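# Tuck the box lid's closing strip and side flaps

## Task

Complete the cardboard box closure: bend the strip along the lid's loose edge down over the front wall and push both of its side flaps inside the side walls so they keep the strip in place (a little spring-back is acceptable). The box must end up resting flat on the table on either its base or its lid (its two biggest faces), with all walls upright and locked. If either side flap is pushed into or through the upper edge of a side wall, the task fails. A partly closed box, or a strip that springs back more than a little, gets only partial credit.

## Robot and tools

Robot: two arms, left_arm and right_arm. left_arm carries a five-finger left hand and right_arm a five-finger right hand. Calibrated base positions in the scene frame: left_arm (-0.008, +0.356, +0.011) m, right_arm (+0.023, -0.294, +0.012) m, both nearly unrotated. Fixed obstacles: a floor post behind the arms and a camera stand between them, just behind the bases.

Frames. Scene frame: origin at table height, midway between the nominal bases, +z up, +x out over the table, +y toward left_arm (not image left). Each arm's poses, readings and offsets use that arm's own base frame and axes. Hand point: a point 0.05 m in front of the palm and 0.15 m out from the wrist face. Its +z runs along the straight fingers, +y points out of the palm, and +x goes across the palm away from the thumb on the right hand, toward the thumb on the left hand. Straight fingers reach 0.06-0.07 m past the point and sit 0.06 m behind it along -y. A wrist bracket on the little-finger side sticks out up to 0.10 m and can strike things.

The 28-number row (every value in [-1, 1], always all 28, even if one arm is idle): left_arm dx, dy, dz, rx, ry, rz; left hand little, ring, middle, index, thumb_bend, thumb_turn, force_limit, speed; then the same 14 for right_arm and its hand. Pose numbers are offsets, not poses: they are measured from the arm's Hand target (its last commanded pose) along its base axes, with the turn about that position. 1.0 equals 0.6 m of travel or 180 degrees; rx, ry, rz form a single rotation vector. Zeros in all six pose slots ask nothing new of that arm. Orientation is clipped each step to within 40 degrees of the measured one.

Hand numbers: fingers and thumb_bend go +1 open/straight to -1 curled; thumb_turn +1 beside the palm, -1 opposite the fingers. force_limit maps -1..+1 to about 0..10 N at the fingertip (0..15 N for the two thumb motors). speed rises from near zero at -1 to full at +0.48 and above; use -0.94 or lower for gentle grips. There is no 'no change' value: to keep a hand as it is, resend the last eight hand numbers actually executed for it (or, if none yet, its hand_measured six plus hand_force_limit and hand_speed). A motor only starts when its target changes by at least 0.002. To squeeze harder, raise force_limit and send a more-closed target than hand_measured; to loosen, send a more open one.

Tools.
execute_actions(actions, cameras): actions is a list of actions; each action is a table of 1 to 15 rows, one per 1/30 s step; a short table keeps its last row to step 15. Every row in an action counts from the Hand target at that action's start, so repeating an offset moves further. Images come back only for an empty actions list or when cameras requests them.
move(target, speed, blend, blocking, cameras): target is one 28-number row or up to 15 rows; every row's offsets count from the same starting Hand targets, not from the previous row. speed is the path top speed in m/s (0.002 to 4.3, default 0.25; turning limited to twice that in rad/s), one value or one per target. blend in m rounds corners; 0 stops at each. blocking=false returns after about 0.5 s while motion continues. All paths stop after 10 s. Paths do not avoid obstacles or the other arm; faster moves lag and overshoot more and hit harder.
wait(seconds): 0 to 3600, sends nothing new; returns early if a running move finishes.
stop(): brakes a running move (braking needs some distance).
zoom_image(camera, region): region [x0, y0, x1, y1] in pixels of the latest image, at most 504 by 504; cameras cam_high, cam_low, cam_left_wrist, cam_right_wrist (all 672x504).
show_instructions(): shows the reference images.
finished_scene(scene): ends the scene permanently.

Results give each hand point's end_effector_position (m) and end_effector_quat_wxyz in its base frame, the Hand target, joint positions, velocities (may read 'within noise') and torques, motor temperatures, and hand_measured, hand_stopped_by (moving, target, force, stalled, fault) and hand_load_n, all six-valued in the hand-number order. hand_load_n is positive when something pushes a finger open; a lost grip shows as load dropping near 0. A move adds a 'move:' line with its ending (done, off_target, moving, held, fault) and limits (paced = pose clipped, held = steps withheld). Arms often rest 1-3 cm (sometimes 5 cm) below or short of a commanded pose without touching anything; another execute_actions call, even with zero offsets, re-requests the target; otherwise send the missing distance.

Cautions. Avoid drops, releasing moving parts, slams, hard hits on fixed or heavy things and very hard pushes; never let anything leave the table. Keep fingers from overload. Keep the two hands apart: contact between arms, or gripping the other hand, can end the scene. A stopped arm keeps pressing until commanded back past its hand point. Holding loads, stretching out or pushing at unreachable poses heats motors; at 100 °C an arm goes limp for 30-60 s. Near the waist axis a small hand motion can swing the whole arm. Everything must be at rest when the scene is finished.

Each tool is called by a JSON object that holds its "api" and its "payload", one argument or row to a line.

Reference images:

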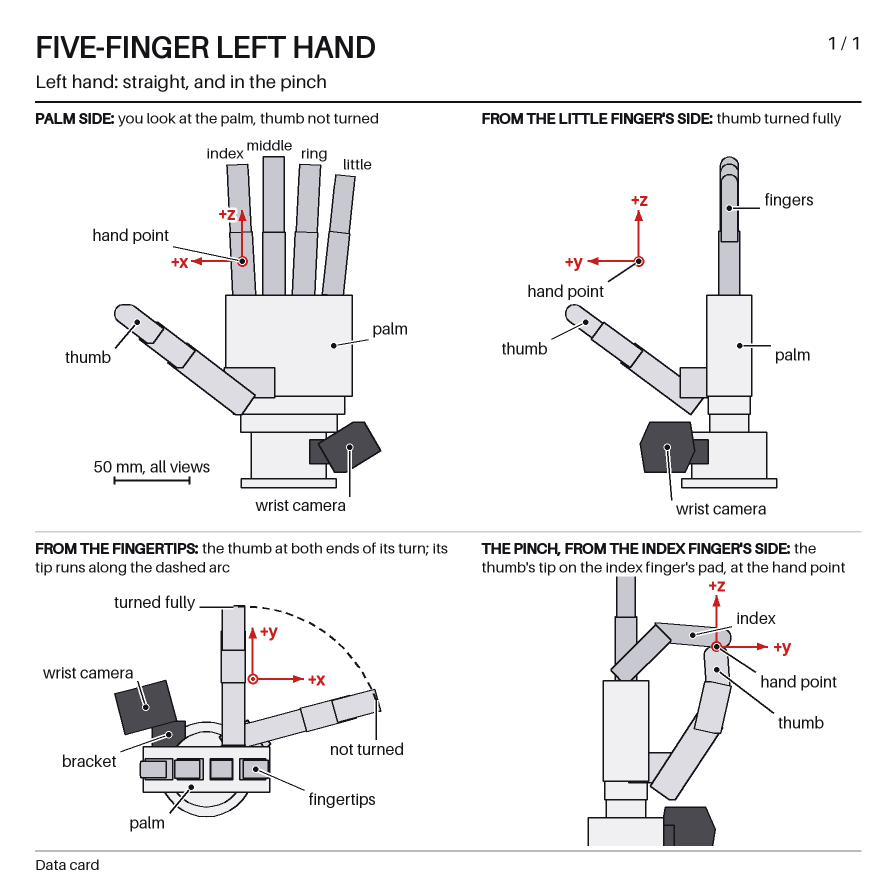

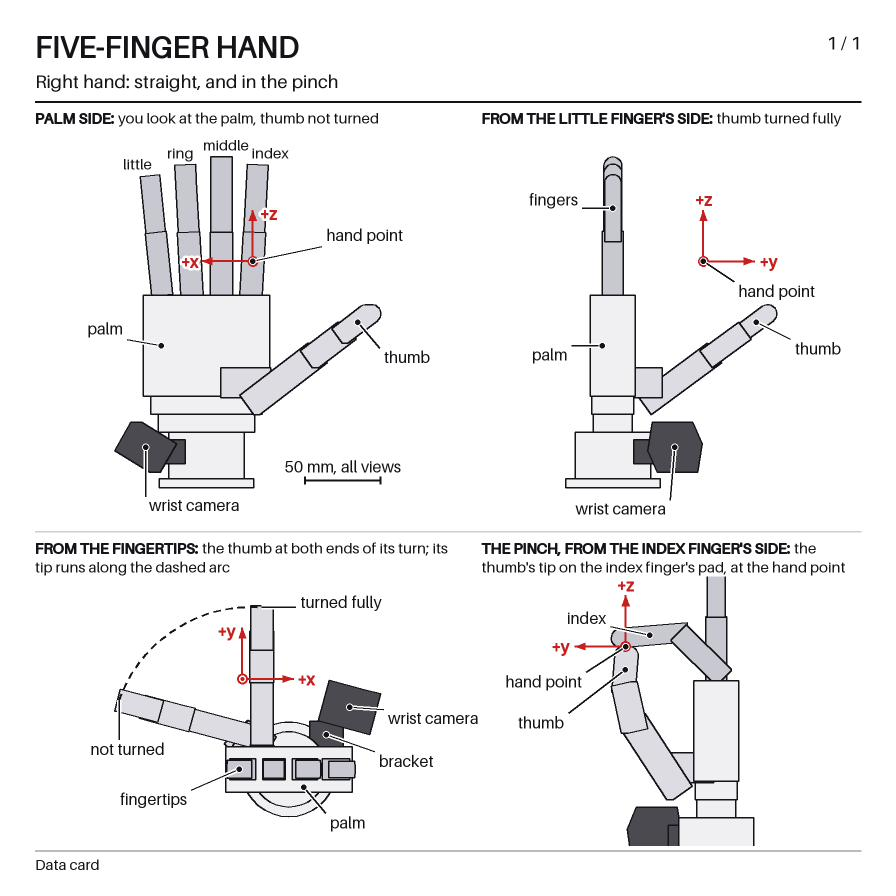

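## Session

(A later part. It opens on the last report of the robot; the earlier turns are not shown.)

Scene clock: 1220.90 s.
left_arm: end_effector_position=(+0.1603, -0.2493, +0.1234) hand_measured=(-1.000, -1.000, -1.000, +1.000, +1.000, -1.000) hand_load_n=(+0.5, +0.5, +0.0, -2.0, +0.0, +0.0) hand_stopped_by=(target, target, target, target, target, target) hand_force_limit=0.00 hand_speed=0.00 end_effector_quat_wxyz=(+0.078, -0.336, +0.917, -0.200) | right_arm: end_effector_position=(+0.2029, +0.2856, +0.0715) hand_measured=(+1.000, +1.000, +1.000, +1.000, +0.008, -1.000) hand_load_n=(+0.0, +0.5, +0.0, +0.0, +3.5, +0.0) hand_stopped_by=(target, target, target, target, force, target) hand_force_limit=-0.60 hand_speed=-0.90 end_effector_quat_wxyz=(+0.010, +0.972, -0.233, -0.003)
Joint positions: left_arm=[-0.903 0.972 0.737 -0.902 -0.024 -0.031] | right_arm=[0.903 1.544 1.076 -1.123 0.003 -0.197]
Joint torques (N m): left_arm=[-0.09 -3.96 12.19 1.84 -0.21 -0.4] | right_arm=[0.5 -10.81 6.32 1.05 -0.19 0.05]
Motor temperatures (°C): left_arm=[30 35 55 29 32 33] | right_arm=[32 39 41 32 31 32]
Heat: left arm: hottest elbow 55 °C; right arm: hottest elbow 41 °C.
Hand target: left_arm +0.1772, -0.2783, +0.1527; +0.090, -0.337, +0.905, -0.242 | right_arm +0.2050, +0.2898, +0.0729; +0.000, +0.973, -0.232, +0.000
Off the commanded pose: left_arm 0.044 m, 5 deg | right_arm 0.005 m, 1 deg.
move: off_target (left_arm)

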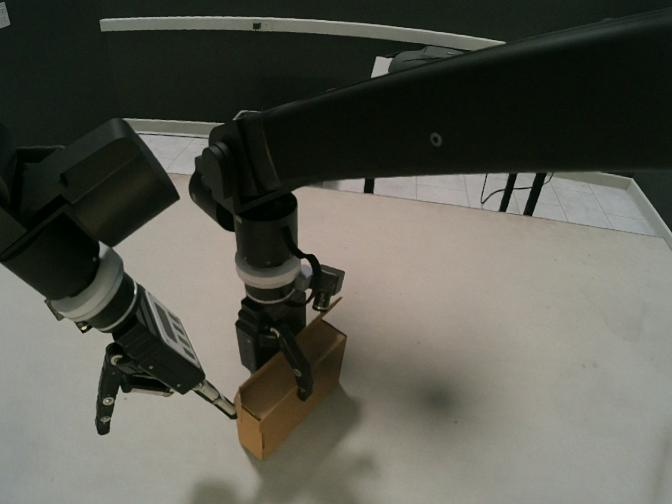

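{"api": "move", "payload": {
  "target": [
    [0.01,0.1,0.06,0,0,0,-1,-1,-1,1,1,-1,0,0,0,0,0,0,0,0,1,1,1,1,-0.3,-1,-0.6,-0.9]
  ],
  "speed": 0.1,
  "cameras": ["cam_low"]
}}

{"api": "zoom_image", "payload": {
  "camera": "cam_low",
  "region": [180, 350, 290, 460]
}}

{"api": "move", "payload": {
  "target": [
    [0,0,0,0,0,0,-1,-1,-1,1,1,-1,0,0,0,0,0,0,0,0,1,1,1,1,0.7,-1,-0.6,-0.5],
    [0,0,0,0,0,0,-1,-1,-1,1,1,-1,0,0,0.0097,0.0175,0,0,0,0,1,1,1,1,0.7,-1,-0.6,-0.5],
    [0,0,0,0,0,0,-1,-1,-1,1,1,-1,0,0,0.0097,0.0175,0.27,0,0,0,1,1,1,1,0.7,-1,-0.6,-0.5]
  ],
  "speed": 0.12,
  "cameras": ["cam_low","cam_left_wrist"]
}}

Scene clock: 1284.57 s.
left_arm: end_effector_position=(+0.1700, -0.2100, +0.1610) hand_measured=(-1.000, -1.000, -1.000, +1.000, +1.000, -1.000) hand_load_n=(+0.0, +0.0, +0.0, +0.0, +0.0, +0.0) hand_stopped_by=(target, target, target, target, target, target) hand_force_limit=0.00 hand_speed=0.00 end_effector_quat_wxyz=(+0.078, -0.344, +0.910, -0.219) | right_arm: end_effector_position=(+0.2029, +0.2856, +0.0715) hand_measured=(+1.000, +1.000, +1.000, +1.000, +0.008, -1.000) hand_load_n=(+0.0, +0.0, +0.0, +0.0, +2.0, +0.0) hand_stopped_by=(target, target, target, target, force, target) hand_force_limit=-0.60 hand_speed=-0.90 end_effector_quat_wxyz=(+0.010, +0.972, -0.233, -0.003)
Joint positions: left_arm=[-0.756 0.851 0.765 -1.019 0.051 0.08] | right_arm=[0.903 1.544 1.076 -1.123 0.003 -0.197]
Joint torques (N m): left_arm=[1.67 -3.25 12 0.58 0.14 -0.05] | right_arm=[0.5 -10.81 6.31 1.05 -0.19 0.05]
Motor temperatures (°C): left_arm=[30 35 61 30 32 33] | right_arm=[32 39 41 32 31 32]
Heat: left arm: hottest elbow 61 °C; right arm: hottest elbow 41 °C.
Hand target: left_arm +0.1832, -0.2184, +0.1888; +0.090, -0.337, +0.905, -0.242 | right_arm +0.2050, +0.2898, +0.0729; +0.000, +0.973, -0.232, +0.000
Off the commanded pose: left_arm 0.032 m, 3 deg | right_arm 0.005 m, 1 deg.
move: off_target (left_arm)

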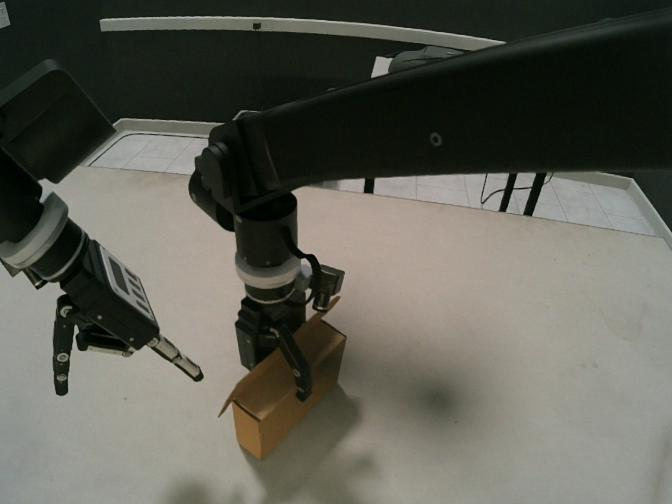

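Scaled by 4.582 from the camera's image (finer frame: 960x720).

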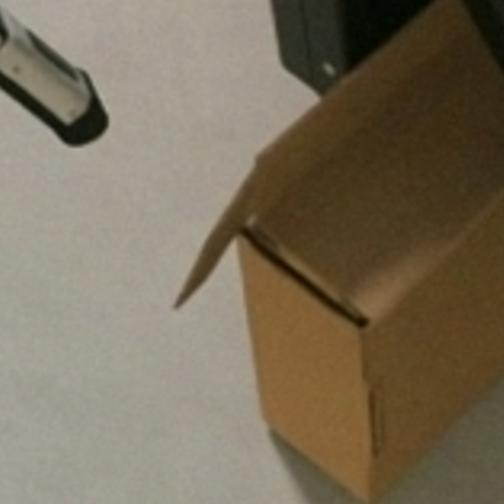

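Scene clock: 1288.07 s.
left_arm: end_effector_position=(+0.1700, -0.2100, +0.1610) hand_measured=(-1.000, -1.000, -1.000, +1.000, +1.000, -1.000) hand_load_n=(+0.0, +0.0, +0.0, +0.0, +0.0, +0.0) hand_stopped_by=(target, target, target, target, target, target) hand_force_limit=0.00 hand_speed=0.00 end_effector_quat_wxyz=(+0.078, -0.343, +0.910, -0.219) | right_arm: end_effector_position=(+0.2095, +0.2941, +0.2236) hand_measured=(+1.000, +1.000, +1.000, +1.000, +0.700, -1.000) hand_load_n=(+0.0, +0.0, +0.0, +0.0, +0.0, +0.0) hand_stopped_by=(target, target, target, target, target, target) hand_force_limit=-0.60 hand_speed=-0.50 end_effector_quat_wxyz=(+0.010, +0.972, -0.233, -0.003)
Joint positions: left_arm=[-0.756 0.851 0.765 -1.019 0.051 0.081] | right_arm=[0.903 1.467 1.405 -1.529 0.002 -0.197]
Joint torques (N m): left_arm=[1.73 -3.25 12 0.58 0.14 -0.03] | right_arm=[0.79 -10.4 9.21 0.03 -0.19 0.09]
Motor temperatures (°C): left_arm=[30 35 61 29 32 33] | right_arm=[32 39 41 32 31 32]
Heat: left arm: hottest elbow 61 °C; right arm: hottest elbow 41 °C.
Hand target: left_arm +0.1833, -0.2183, +0.1888; +0.090, -0.337, +0.905, -0.242 | right_arm +0.2108, +0.3003, +0.2349; +0.000, +0.973, -0.232, +0.000
Off the commanded pose: left_arm 0.032 m, 3 deg | right_arm 0.013 m, 1 deg.
move: off_target (right_arm)

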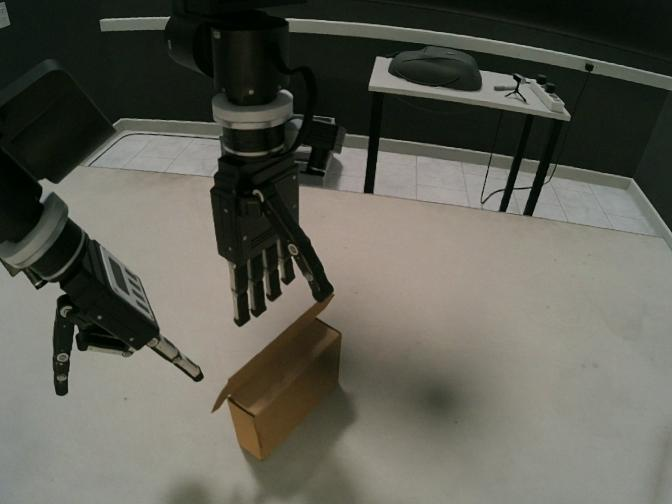

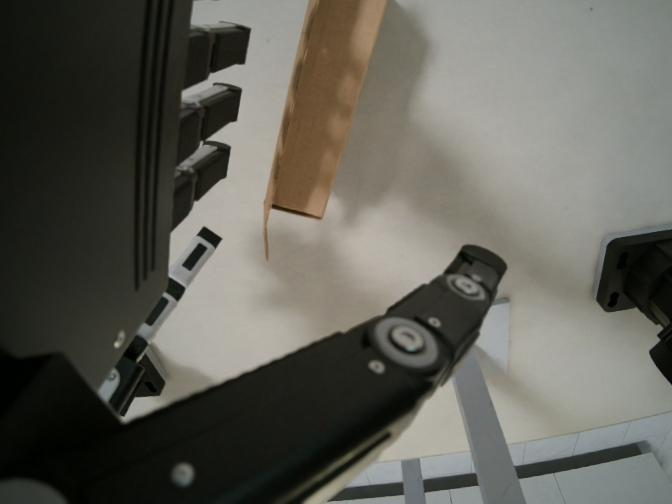

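{"api": "zoom_image", "payload": {
  "camera": "cam_left_wrist",
  "region": [230, 100, 400, 290]
}}

{"api": "zoom_image", "payload": {
  "camera": "cam_low",
  "region": [190, 280, 360, 470]
}}

Scaled by 2.653 from the camera's image (finer frame: 960x720).

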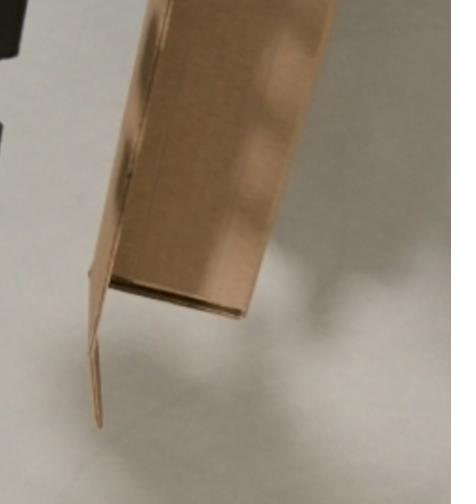

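Scaled by 2.653 from the camera's image (finer frame: 960x720).

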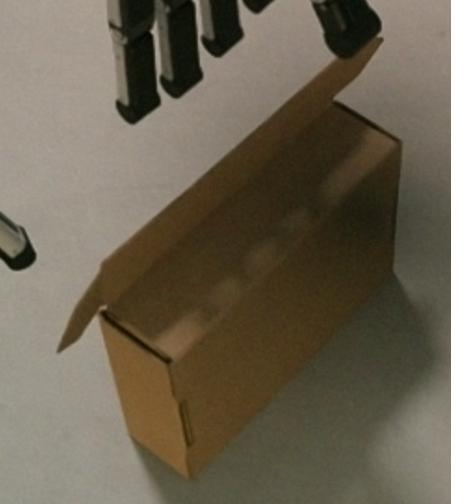

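{"api": "move", "payload": {
  "target": [
    [0,0,0,0,0,0,-1,-1,-1,1,1,-1,0,0,0.0295,-0.0023,0,0,0,-0.009,1,1,1,1,1,-1,-0.6,-0.5],
    [0,0,0,0,0,0,-1,-1,-1,1,1,-1,0,0,0.0295,-0.0023,-0.15,0,0,-0.009,1,1,1,1,1,-1,-0.6,-0.5]
  ],
  "speed": 0.12,
  "cameras": ["cam_low","cam_left_wrist"]
}}

Scene clock: 1392.80 s.
left_arm: end_effector_position=(+0.1700, -0.2100, +0.1610) hand_measured=(-1.000, -1.000, -1.000, +1.000, +1.000, -1.000) hand_load_n=(+0.5, +0.0, +0.0, +0.0, +0.0, +0.0) hand_stopped_by=(target, target, target, target, target, target) hand_force_limit=0.00 hand_speed=0.00 end_effector_quat_wxyz=(+0.078, -0.343, +0.910, -0.219) | right_arm: end_effector_position=(+0.2245, +0.2963, +0.1476) hand_measured=(+1.000, +1.000, +1.000, +1.000, +1.000, -1.000) hand_load_n=(+0.0, +0.0, +0.0, +0.0, +0.0, +0.0) hand_stopped_by=(target, target, target, target, target, target) hand_force_limit=-0.60 hand_speed=-0.50 end_effector_quat_wxyz=(+0.004, +0.969, -0.247, -0.001)
Joint positions: left_arm=[-0.756 0.851 0.765 -1.019 0.051 0.081] | right_arm=[0.875 1.517 1.26 -1.322 0.001 -0.197]
Joint torques (N m): left_arm=[1.73 -3.19 12 0.59 0.14 -0.03] | right_arm=[0.09 -10.23 6.93 1.06 -0.14 -0.01]
Motor temperatures (°C): left_arm=[30 35 62 29 32 33] | right_arm=[32 39 49 32 31 32]
Heat: left arm: hottest elbow 62 °C; right arm: hottest elbow 49 °C.
Hand target: left_arm +0.1833, -0.2183, +0.1888; +0.090, -0.337, +0.905, -0.242 | right_arm +0.2285, +0.2990, +0.1449; +0.000, +0.969, -0.246, +0.000
Off the commanded pose: left_arm 0.032 m, 3 deg | right_arm 0.005 m, 1 deg.
move: done

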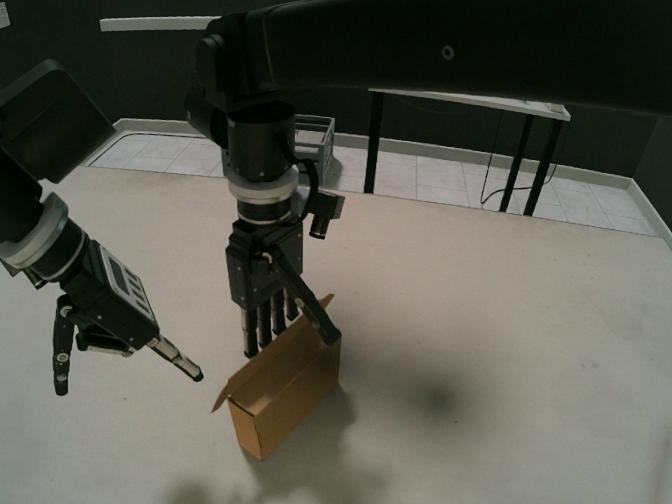

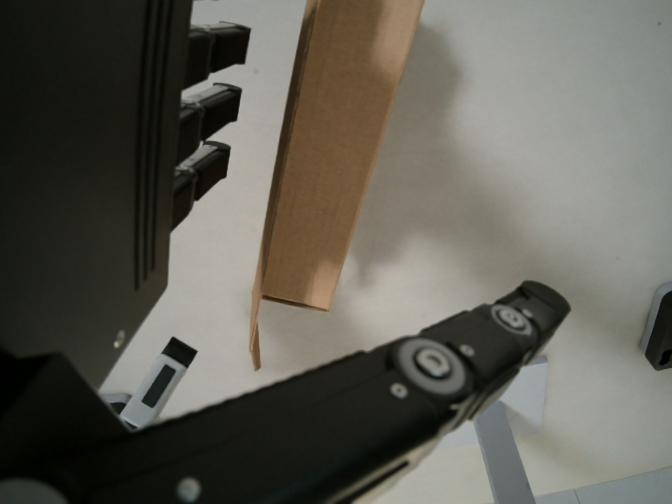

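{"api": "move", "payload": {
  "target": [
    [0,0,0,0,0,0,-1,-1,-1,1,1,-1,0,0,0,0,-0.12,0,0,0,1,1,1,1,1,-1,-0.6,-0.5]
  ],
  "speed": 0.1,
  "cameras": ["cam_low","cam_left_wrist"]
}}

Scene clock: 1398.60 s.
left_arm: end_effector_position=(+0.1700, -0.2100, +0.1610) hand_measured=(-1.000, -1.000, -1.000, +1.000, +1.000, -1.000) hand_load_n=(+0.0, +0.0, +0.0, -0.5, +0.0, +0.0) hand_stopped_by=(target, target, target, target, target, target) hand_force_limit=0.00 hand_speed=0.00 end_effector_quat_wxyz=(+0.078, -0.343, +0.910, -0.219) | right_arm: end_effector_position=(+0.2250, +0.2969, +0.0762) hand_measured=(+1.000, +1.000, +1.000, +1.000, +1.000, -1.000) hand_load_n=(+0.0, +0.0, -0.5, +0.0, +0.0, +0.0) hand_stopped_by=(target, target, target, target, target, target) hand_force_limit=-0.60 hand_speed=-0.50 end_effector_quat_wxyz=(+0.003, +0.969, -0.247, -0.001)
Joint positions: left_arm=[-0.756 0.851 0.765 -1.019 0.051 0.081] | right_arm=[0.875 1.583 1.137 -1.133 0.001 -0.197]
Joint torques (N m): left_arm=[1.73 -3.19 12 0.58 0.14 -0.03] | right_arm=[0.15 -10.4 6.39 1.07 -0.14 -0.01]
Motor temperatures (°C): left_arm=[30 35 62 29 32 33] | right_arm=[32 39 49 32 31 32]
Heat: left arm: hottest elbow 62 °C; right arm: hottest elbow 49 °C.
Hand target: left_arm +0.1833, -0.2183, +0.1888; +0.090, -0.337, +0.905, -0.242 | right_arm +0.2285, +0.2989, +0.0729; +0.000, +0.969, -0.246, +0.000
Off the commanded pose: left_arm 0.032 m, 3 deg | right_arm 0.005 m, 0 deg.
move: done

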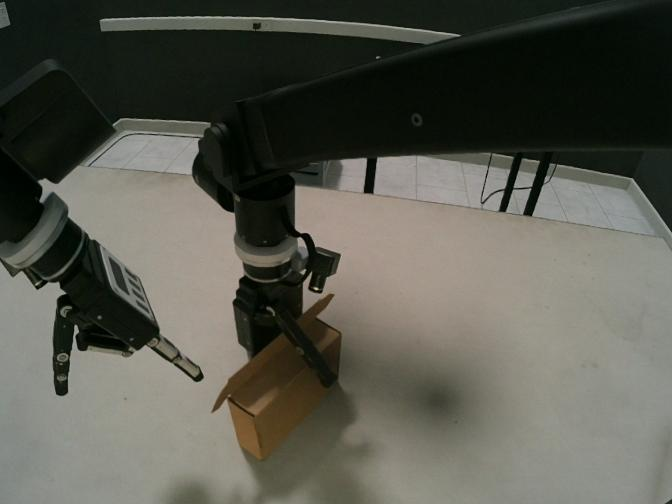

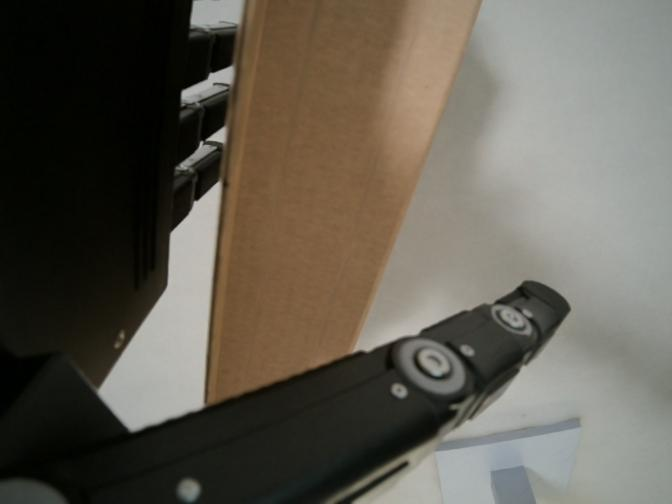

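{"api": "move", "payload": {
  "target": [
    [0,0,0,0,0,0,-1,-1,-1,1,1,-1,0,0,-0.0107,-0.0173,0,0,0,0,1,1,1,1,0.2,-1,-0.6,-0.5],
    [0,0,0,0,0,0,-1,-1,-1,1,1,-1,0,0,-0.0107,-0.0173,0,0,0,0,1,1,1,1,-0.3,-1,-0.6,-0.9]
  ],
  "speed": 0.05,
  "cameras": ["cam_low","cam_left_wrist"]
}}

{"api": "zoom_image", "payload": {
  "camera": "cam_low",
  "region": [190, 280, 360, 470]
}}

Scene clock: 1411.77 s.
left_arm: end_effector_position=(+0.1700, -0.2100, +0.1610) hand_measured=(-1.000, -1.000, -1.000, +1.000, +1.000, -1.000) hand_load_n=(+0.5, +0.0, +0.5, -0.5, +0.0, +0.0) hand_stopped_by=(target, target, target, target, target, target) hand_force_limit=0.00 hand_speed=0.00 end_effector_quat_wxyz=(+0.078, -0.343, +0.910, -0.219) | right_arm: end_effector_position=(+0.2167, +0.2870, +0.0706) hand_measured=(+1.000, +1.000, +1.000, +1.000, +0.024, -1.000) hand_load_n=(+0.0, +0.0, +0.0, +0.0, +2.0, +0.0) hand_stopped_by=(target, target, target, target, force, target) hand_force_limit=-0.60 hand_speed=-0.90 end_effector_quat_wxyz=(+0.011, +0.969, -0.247, -0.004)
Joint positions: left_arm=[-0.756 0.851 0.765 -1.019 0.051 0.081] | right_arm=[0.875 1.57 1.103 -1.127 0.001 -0.197]
Joint torques (N m): left_arm=[1.67 -3.25 12 0.59 0.14 -0.03] | right_arm=[-0.21 -11.4 6.3 1.06 -0.13 -0.05]
Motor temperatures (°C): left_arm=[30 35 62 29 32 33] | right_arm=[32 39 46 32 31 32]
Heat: left arm: hottest elbow 62 °C; right arm: hottest elbow 46 °C.
Hand target: left_arm +0.1833, -0.2183, +0.1888; +0.090, -0.337, +0.905, -0.242 | right_arm +0.2221, +0.2886, +0.0730; +0.000, +0.969, -0.246, +0.000
Off the commanded pose: left_arm 0.032 m, 3 deg | right_arm 0.006 m, 1 deg.
move: done

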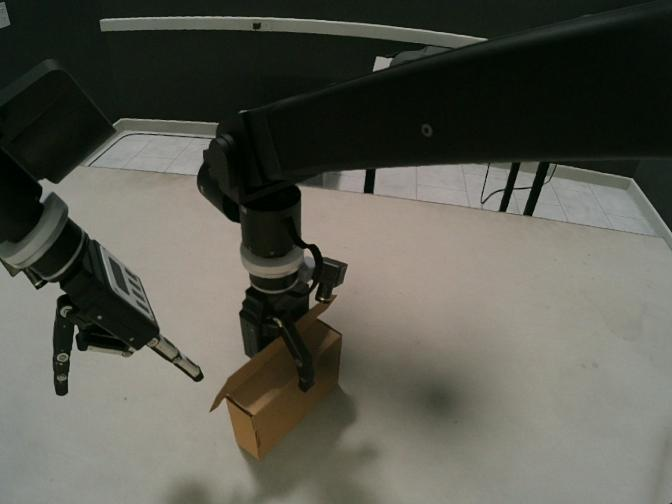

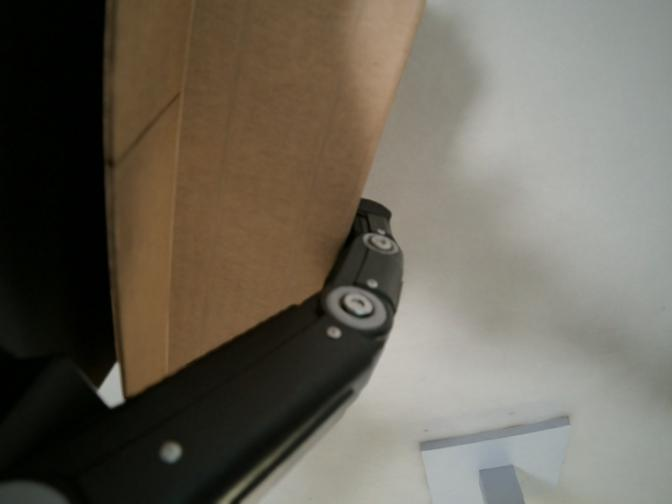

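Scaled by 2.653 from the camera's image (finer frame: 960x720).

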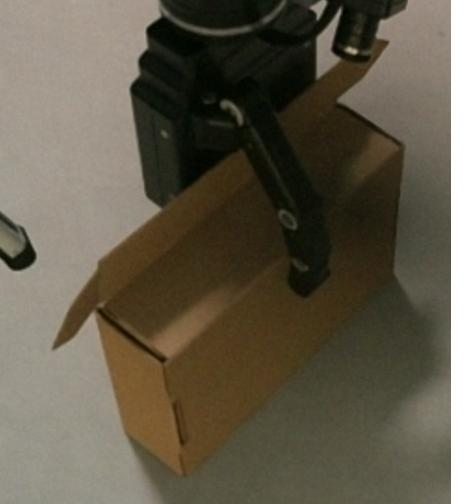

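{"api": "move", "payload": {
  "target": [
    [0.086,0.0455,-0.035,0,0,-0.1823,-1,1,-1,1,1,-1,0,0,0,0,0,0,0,0,1,1,1,1,-0.3,-1,-0.6,-0.9]
  ],
  "speed": 0.12,
  "cameras": ["cam_low","cam_high"]
}}

{"api": "zoom_image", "payload": {
  "camera": "cam_low",
  "region": [140, 290, 340, 480]
}}

Scene clock: 1443.10 s.
left_arm: end_effector_position=(+0.2159, -0.1848, +0.1459) hand_measured=(-1.000, +1.000, -1.000, +1.000, +1.000, -1.000) hand_load_n=(+0.0, +0.0, +0.0, +0.0, +0.0, +0.0) hand_stopped_by=(target, target, target, target, target, target) hand_force_limit=0.00 hand_speed=0.00 end_effector_quat_wxyz=(-0.002, -0.075, +0.967, -0.245) | right_arm: end_effector_position=(+0.2167, +0.2870, +0.0706) hand_measured=(+1.000, +1.000, +1.000, +1.000, +0.024, -1.000) hand_load_n=(+0.0, +0.0, +0.0, +0.0, +2.0, +0.0) hand_stopped_by=(target, target, target, target, force, target) hand_force_limit=-0.60 hand_speed=-0.90 end_effector_quat_wxyz=(+0.011, +0.969, -0.247, -0.004)
Joint positions: left_arm=[-0.514 1.045 0.842 -1.079 0.407 0.843] | right_arm=[0.875 1.57 1.103 -1.127 0.001 -0.197]
Joint torques (N m): left_arm=[1.9 -4.72 11.55 0.32 0.44 -0.03] | right_arm=[-0.21 -11.4 6.28 1.06 -0.13 -0.05]
Motor temperatures (°C): left_arm=[30 35 62 29 32 33] | right_arm=[32 39 45 32 31 32]
Heat: left arm: hottest elbow 62 °C; right arm: hottest elbow 45 °C.
Hand target: left_arm +0.2348, -0.1911, +0.1677; +0.018, -0.068, +0.964, -0.258 | right_arm +0.2221, +0.2886, +0.0730; +0.000, +0.969, -0.246, +0.000
Off the commanded pose: left_arm 0.030 m, 3 deg | right_arm 0.006 m, 1 deg.
move: off_target (left_arm)
Images, in order (width x height): cam_high 672x504, cam_low 672x504.

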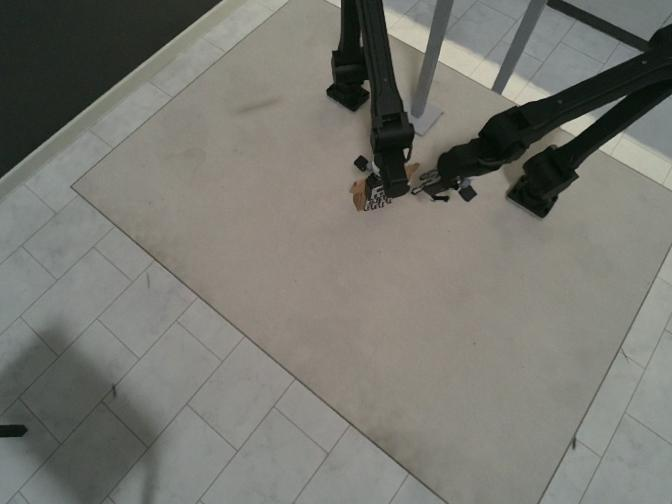

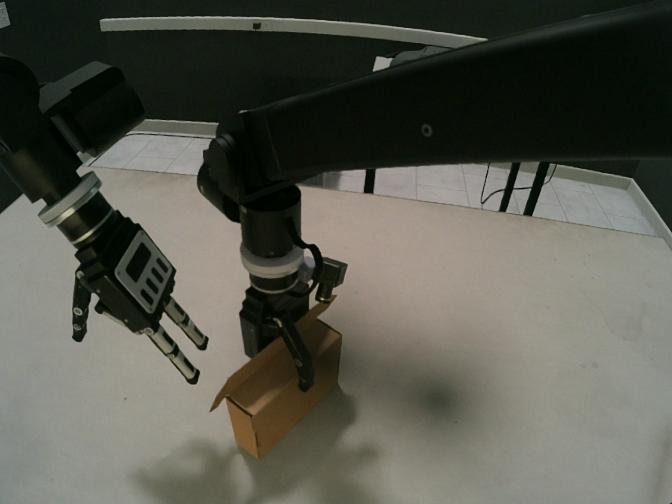

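Scaled by 2.520 from the camera's image (finer frame: 960x720).

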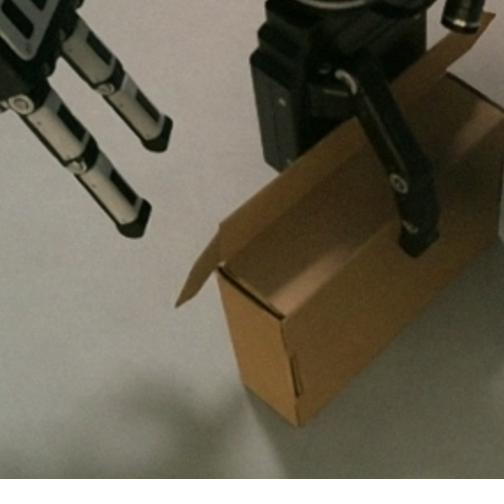

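{"api": "move", "payload": {
  "target": [
    [-0.0225,-0.0255,-0.018,0,0,0,-1,1,-1,1,1,-1,0,0,0,0,0,0,0,0,1,1,1,1,-0.3,-1,-0.6,-0.9]
  ],
  "speed": 0.1,
  "cameras": ["cam_low"]
}}

{"api": "zoom_image", "payload": {
  "camera": "cam_low",
  "region": [150, 320, 300, 470]
}}

Scene clock: 1456.40 s.
left_arm: end_effector_position=(+0.2130, -0.1982, +0.1463) hand_measured=(-1.000, +1.000, -1.000, +1.000, +1.000, -1.000) hand_load_n=(+0.0, +0.0, +0.0, +0.0, +0.0, +0.0) hand_stopped_by=(target, target, target, target, target, target) hand_force_limit=0.00 hand_speed=0.00 end_effector_quat_wxyz=(+0.004, -0.068, +0.967, -0.247) | right_arm: end_effector_position=(+0.2167, +0.2870, +0.0706) hand_measured=(+1.000, +1.000, +1.000, +1.000, +0.024, -1.000) hand_load_n=(+0.0, +0.0, +0.0, +0.0, +2.0, +0.0) hand_stopped_by=(target, target, target, target, force, target) hand_force_limit=-0.60 hand_speed=-0.90 end_effector_quat_wxyz=(+0.011, +0.969, -0.247, -0.004)
Joint positions: left_arm=[-0.561 1.045 0.842 -1.05 0.393 0.806] | right_arm=[0.875 1.57 1.103 -1.127 0.001 -0.197]
Joint torques (N m): left_arm=[0.32 -5.6 9.14 1.2 0.11 -0.38] | right_arm=[-0.21 -11.4 6.28 1.07 -0.13 -0.05]
Motor temperatures (°C): left_arm=[30 35 62 29 32 33] | right_arm=[32 39 44 32 31 32]
Heat: left arm: hottest elbow 62 °C; right arm: hottest elbow 44 °C.
Hand target: left_arm +0.2213, -0.2064, +0.1569; +0.018, -0.068, +0.964, -0.258 | right_arm +0.2221, +0.2886, +0.0730; +0.000, +0.969, -0.246, +0.000
Off the commanded pose: left_arm 0.016 m, 2 deg | right_arm 0.006 m, 1 deg.
move: off_target (left_arm)

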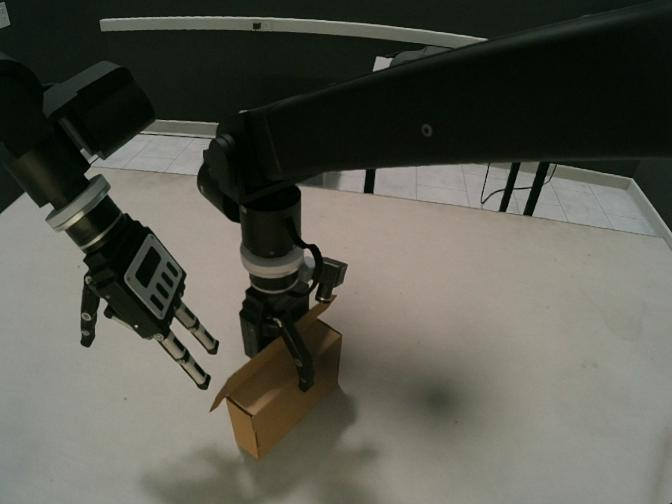

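Scaled by 3.360 from the camera's image (finer frame: 960x720).

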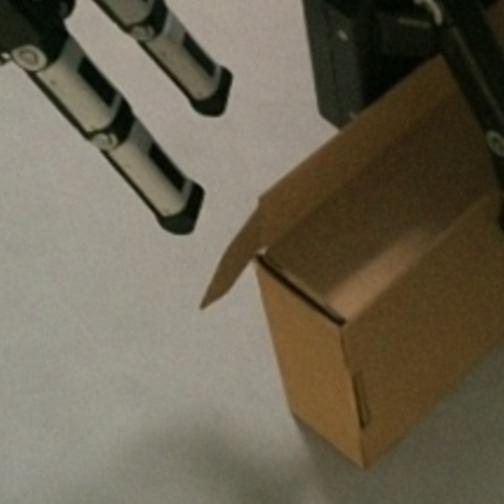

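{"api": "move", "payload": {
  "target": [
    [-0.0127,0.0015,-0.0233,0,0,0,-1,1,-1,1,1,-1,0,0,0,0,0,0,0,0,1,1,1,1,-0.3,-1,-0.6,-0.9]
  ],
  "speed": 0.1,
  "cameras": ["cam_low"]
}}

{"api": "zoom_image", "payload": {
  "camera": "cam_low",
  "region": [150, 320, 300, 470]
}}

Scene clock: 1462.90 s.
left_arm: end_effector_position=(+0.2148, -0.2016, +0.1413) hand_measured=(-1.000, +1.000, -1.000, +1.000, +1.000, -1.000) hand_load_n=(+0.0, +0.0, +0.0, +0.0, +0.0, +0.0) hand_stopped_by=(target, target, target, target, target, target) hand_force_limit=0.00 hand_speed=0.00 end_effector_quat_wxyz=(+0.012, -0.068, +0.965, -0.253) | right_arm: end_effector_position=(+0.2167, +0.2870, +0.0706) hand_measured=(+1.000, +1.000, +1.000, +1.000, +0.024, -1.000) hand_load_n=(+0.0, +0.0, +0.0, +0.0, +2.0, +0.0) hand_stopped_by=(target, target, target, target, force, target) hand_force_limit=-0.60 hand_speed=-0.90 end_effector_quat_wxyz=(+0.011, +0.969, -0.247, -0.004)
Joint positions: left_arm=[-0.569 1.041 0.825 -1.012 0.388 0.794] | right_arm=[0.875 1.57 1.103 -1.127 0.001 -0.197]
Joint torques (N m): left_arm=[-0.09 -6.24 7.17 1.26 0.11 -0.37] | right_arm=[-0.21 -11.4 6.3 1.07 -0.13 -0.04]
Motor temperatures (°C): left_arm=[30 35 61 29 32 33] | right_arm=[32 39 44 32 31 32]
Heat: left arm: hottest elbow 61 °C; right arm: hottest elbow 44 °C.
Hand target: left_arm +0.2136, -0.2055, +0.1429; +0.018, -0.068, +0.964, -0.258 | right_arm +0.2221, +0.2886, +0.0730; +0.000, +0.969, -0.246, +0.000
Off the commanded pose: left_arm 0.004 m, 1 deg | right_arm 0.006 m, 1 deg.
move: done

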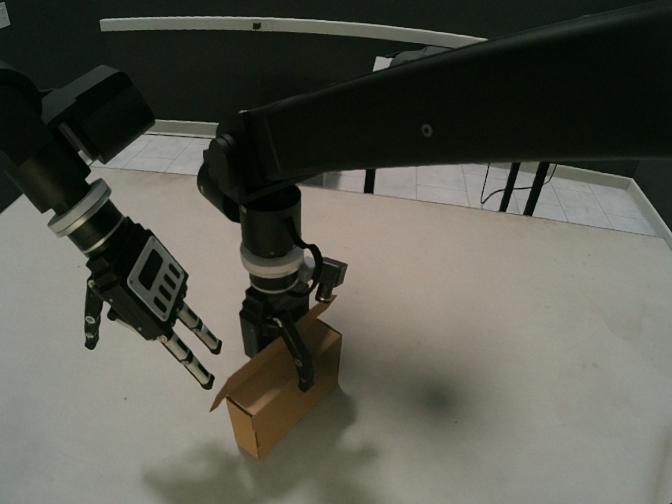

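Scaled by 3.360 from the camera's image (finer frame: 960x720).

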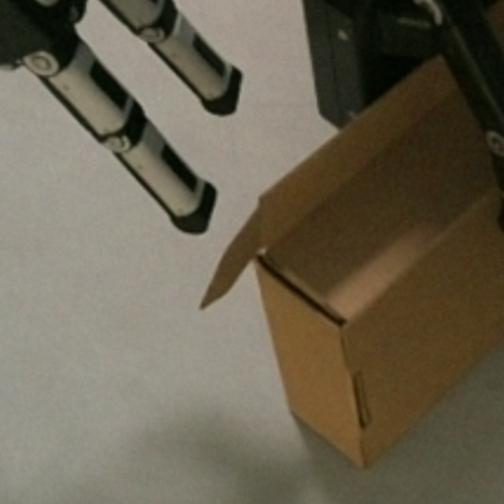

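{"api": "move", "payload": {
  "target": [
    [-0.016,0.016,-0.014,0,0,0,-1,1,-1,1,1,-1,0,0,0,0,0,0,0,0,1,1,1,1,-0.3,-1,-0.6,-0.9]
  ],
  "speed": 0.1,
  "cameras": ["cam_low"]
}}

{"api": "zoom_image", "payload": {
  "camera": "cam_low",
  "region": [150, 320, 300, 470]
}}

Scene clock: 1469.20 s.
left_arm: end_effector_position=(+0.2023, -0.1937, +0.1329) hand_measured=(-1.000, +1.000, -1.000, +1.000, +1.000, -1.000) hand_load_n=(+0.0, +0.0, +0.0, +0.0, +0.0, +0.0) hand_stopped_by=(target, target, target, target, target, target) hand_force_limit=0.00 hand_speed=0.00 end_effector_quat_wxyz=(+0.012, -0.068, +0.965, -0.252) | right_arm: end_effector_position=(+0.2167, +0.2870, +0.0706) hand_measured=(+1.000, +1.000, +1.000, +1.000, +0.024, -1.000) hand_load_n=(+0.0, +0.0, +0.0, +0.0, +2.0, +0.0) hand_stopped_by=(target, target, target, target, force, target) hand_force_limit=-0.60 hand_speed=-0.90 end_effector_quat_wxyz=(+0.011, +0.969, -0.247, -0.004)
Joint positions: left_arm=[-0.569 1.003 0.778 -1.005 0.388 0.793] | right_arm=[0.875 1.57 1.103 -1.127 0.001 -0.197]
Joint torques (N m): left_arm=[0.73 -5.25 7.38 1.18 0.25 -0.26] | right_arm=[-0.21 -11.4 6.28 1.07 -0.13 -0.04]
Motor temperatures (°C): left_arm=[30 35 59 29 32 33] | right_arm=[32 39 44 32 31 32]
Heat: left arm: hottest elbow 59 °C; right arm: hottest elbow 44 °C.
Hand target: left_arm +0.2040, -0.1959, +0.1344; +0.018, -0.068, +0.964, -0.258 | right_arm +0.2221, +0.2886, +0.0730; +0.000, +0.969, -0.246, +0.000
Off the commanded pose: left_arm 0.003 m, 1 deg | right_arm 0.006 m, 1 deg.
move: done

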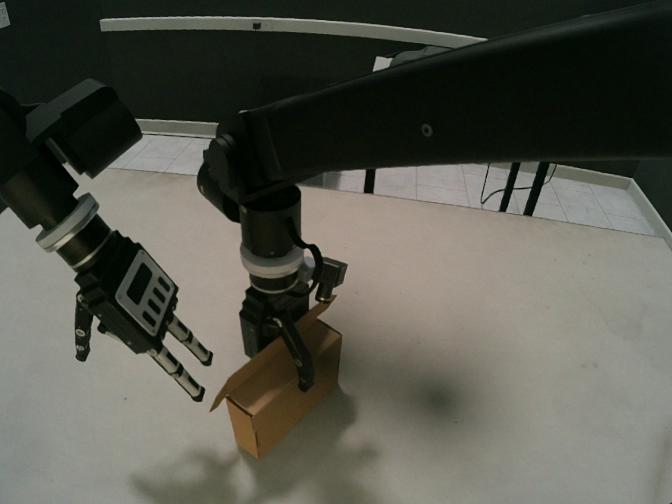

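Scaled by 3.360 from the camera's image (finer frame: 960x720).

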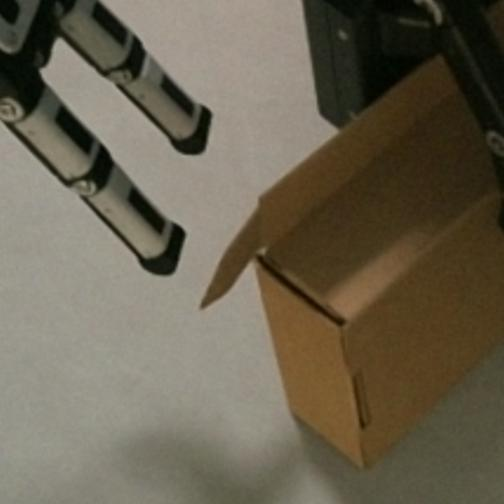

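{"api": "move", "payload": {
  "target": [
    [-0.0082,-0.0607,0.008,0,0,0,-1,1,-1,1,1,-1,0,0,0,0,0,0,0,0,1,1,1,1,-0.3,-1,-0.6,-0.9]
  ],
  "speed": 0.1,
  "cameras": ["cam_low"]
}}

{"api": "zoom_image", "payload": {
  "camera": "cam_low",
  "region": [150, 320, 300, 470]
}}

Scene clock: 1477.80 s.
left_arm: end_effector_position=(+0.1883, -0.2198, +0.1262) hand_measured=(-1.000, +1.000, -1.000, +1.000, +1.000, -1.000) hand_load_n=(+0.0, +0.0, +0.0, -0.5, +0.0, +0.0) hand_stopped_by=(target, target, target, target, target, target) hand_force_limit=0.00 hand_speed=0.00 end_effector_quat_wxyz=(+0.003, -0.068, +0.967, -0.244) | right_arm: end_effector_position=(+0.2167, +0.2870, +0.0706) hand_measured=(+1.000, +1.000, +1.000, +1.000, +0.024, -1.000) hand_load_n=(+0.0, +0.0, +0.0, +0.0, +2.0, +0.0) hand_stopped_by=(target, target, target, target, force, target) hand_force_limit=-0.60 hand_speed=-0.90 end_effector_quat_wxyz=(+0.011, +0.969, -0.247, -0.004)
Joint positions: left_arm=[-0.677 1.033 0.778 -0.962 0.35 0.691] | right_arm=[0.875 1.57 1.103 -1.127 0.001 -0.197]
Joint torques (N m): left_arm=[0.21 -4.78 9.78 1.32 0.08 -0.39] | right_arm=[-0.26 -11.4 6.28 1.06 -0.14 -0.04]
Motor temperatures (°C): left_arm=[30 35 57 29 32 33] | right_arm=[32 39 44 32 31 32]
Heat: left arm: hottest elbow 57 °C; right arm: hottest elbow 44 °C.
Hand target: left_arm +0.1992, -0.2323, +0.1393; +0.018, -0.068, +0.964, -0.258 | right_arm +0.2221, +0.2886, +0.0730; +0.000, +0.969, -0.246, +0.000
Off the commanded pose: left_arm 0.021 m, 2 deg | right_arm 0.006 m, 1 deg.
move: off_target (left_arm)

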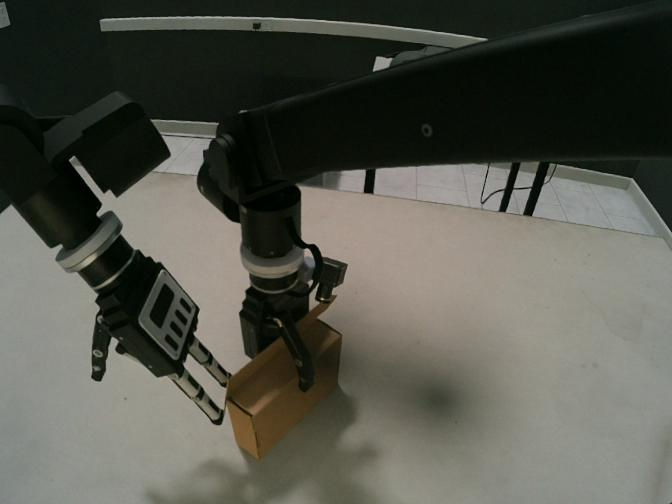

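Scaled by 3.360 from the camera's image (finer frame: 960x720).

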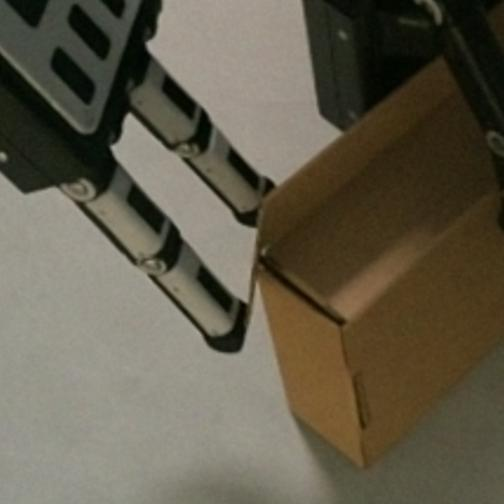

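{"api": "move", "payload": {
  "target": [
    [0.0227,-0.0208,0.012,0,0,0,-1,1,-1,1,1,-1,0,0,0,0,0,0,0,0,1,1,1,1,-0.3,-1,-0.6,-0.9]
  ],
  "speed": 0.1,
  "cameras": ["cam_low"]
}}

{"api": "zoom_image", "payload": {
  "camera": "cam_low",
  "region": [150, 320, 300, 470]
}}

Scene clock: 1483.50 s.
left_arm: end_effector_position=(+0.1949, -0.2249, +0.1222) hand_measured=(-1.000, +1.000, -1.000, +1.000, +1.000, -1.000) hand_load_n=(+0.0, +0.0, +0.0, -0.5, +0.0, +0.0) hand_stopped_by=(target, target, target, target, target, target) hand_force_limit=0.00 hand_speed=0.00 end_effector_quat_wxyz=(-0.006, -0.072, +0.969, -0.235) | right_arm: end_effector_position=(+0.2169, +0.2869, +0.0706) hand_measured=(+1.000, +1.000, +1.000, +1.000, +0.024, -1.000) hand_load_n=(+0.0, +0.0, +0.0, +0.0, +2.0, +0.0) hand_stopped_by=(target, target, target, target, force, target) hand_force_limit=-0.60 hand_speed=-0.90 end_effector_quat_wxyz=(+0.011, +0.969, -0.247, -0.004)
Joint positions: left_arm=[-0.677 1.082 0.802 -0.962 0.348 0.688] | right_arm=[0.874 1.57 1.103 -1.127 0.001 -0.197]
Joint torques (N m): left_arm=[-0.03 -5.71 11.58 1.18 0.12 -0.4] | right_arm=[-0.15 -11.4 6.28 1.06 -0.14 -0.03]
Motor temperatures (°C): left_arm=[30 35 56 29 32 33] | right_arm=[32 39 43 32 31 32]
Heat: left arm: hottest elbow 56 °C; right arm: hottest elbow 43 °C.
Hand target: left_arm +0.2129, -0.2448, +0.1466; +0.018, -0.068, +0.964, -0.258 | right_arm +0.2221, +0.2886, +0.0730; +0.000, +0.969, -0.246, +0.000
Off the commanded pose: left_arm 0.036 m, 4 deg | right_arm 0.006 m, 1 deg.
move: off_target (left_arm)

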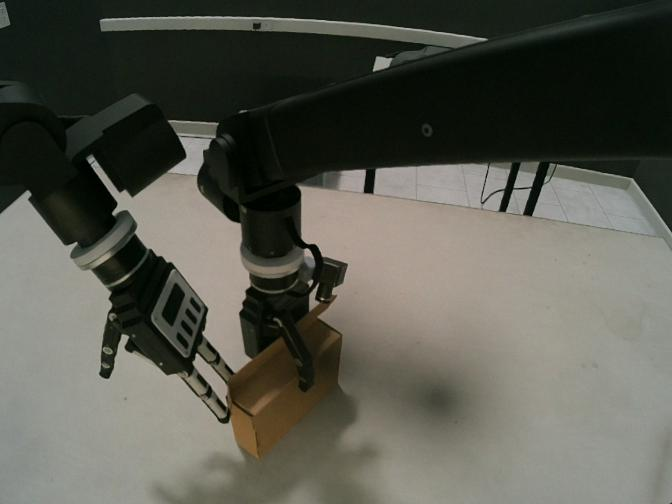

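Scaled by 3.360 from the camera's image (finer frame: 960x720).

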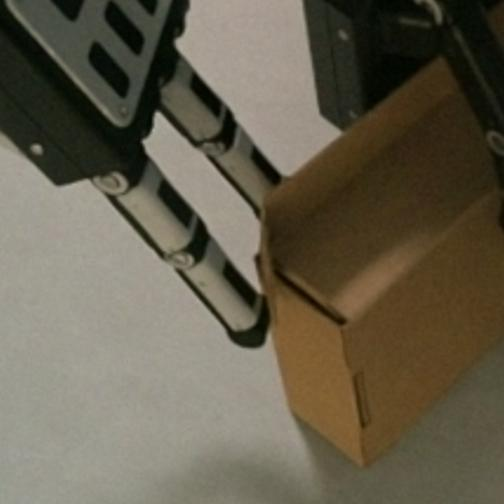

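{"api": "move", "payload": {
  "target": [
    [0.0215,-0.0162,0.0133,0,0,0,-1,1,-1,1,1,-1,0,0,0,0,0,0,0,0,1,1,1,1,-0.3,-1,-0.6,-0.9]
  ],
  "speed": 0.1,
  "cameras": ["cam_low"]
}}

{"api": "zoom_image", "payload": {
  "camera": "cam_low",
  "region": [180, 340, 290, 450]
}}

Scene clock: 1490.20 s.
left_arm: end_effector_position=(+0.2106, -0.2377, +0.1327) hand_measured=(-1.000, +1.000, -1.000, +1.000, +1.000, -1.000) hand_load_n=(+0.0, +0.0, +0.0, -0.5, +0.0, +0.0) hand_stopped_by=(target, target, target, target, target, target) hand_force_limit=0.00 hand_speed=0.00 end_effector_quat_wxyz=(+0.000, -0.070, +0.968, -0.240) | right_arm: end_effector_position=(+0.2182, +0.2859, +0.0709) hand_measured=(+1.000, +1.000, +1.000, +1.000, +0.024, -1.000) hand_load_n=(+0.0, +0.0, +0.0, +0.0, +0.5, +0.0) hand_stopped_by=(target, target, target, target, force, target) hand_force_limit=-0.60 hand_speed=-0.90 end_effector_quat_wxyz=(+0.011, +0.969, -0.248, -0.004)
Joint positions: left_arm=[-0.678 1.121 0.857 -0.962 0.348 0.687] | right_arm=[0.871 1.569 1.103 -1.127 0.003 -0.199]
Joint torques (N m): left_arm=[0.21 -6.12 11.37 0.91 0.13 -0.37] | right_arm=[0.03 -11.34 6.3 1.06 -0.19 -0.02]
Motor temperatures (°C): left_arm=[30 35 56 29 32 33] | right_arm=[32 39 43 32 31 32]
Heat: left arm: hottest elbow 56 °C; right arm: hottest elbow 43 °C.
Hand target: left_arm +0.2258, -0.2546, +0.1546; +0.018, -0.068, +0.964, -0.258 | right_arm +0.2221, +0.2885, +0.0729; +0.000, +0.969, -0.246, +0.000
Off the commanded pose: left_arm 0.031 m, 3 deg | right_arm 0.005 m, 1 deg.
move: off_target (left_arm)

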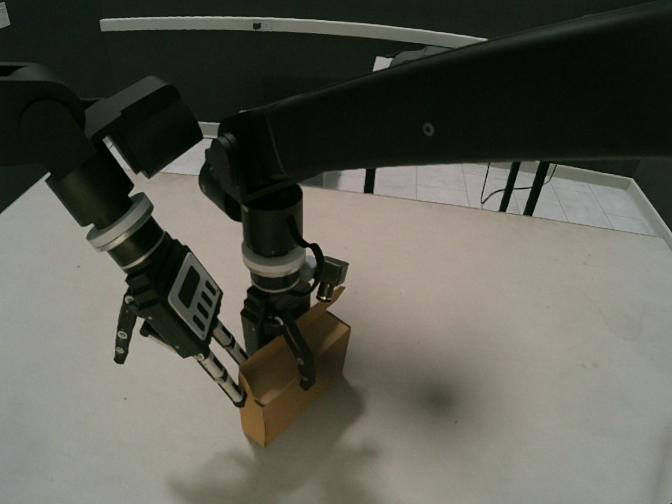

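Scaled by 4.582 from the camera's image (finer frame: 960x720).

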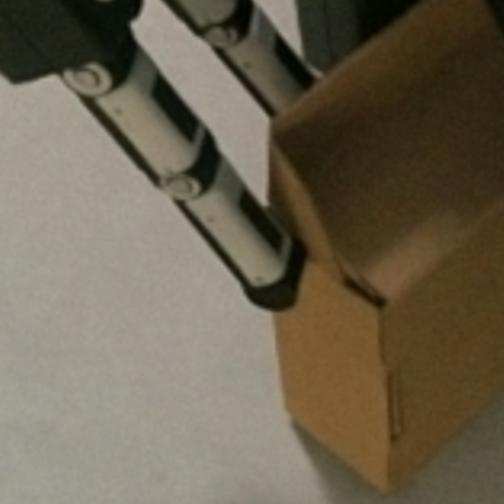

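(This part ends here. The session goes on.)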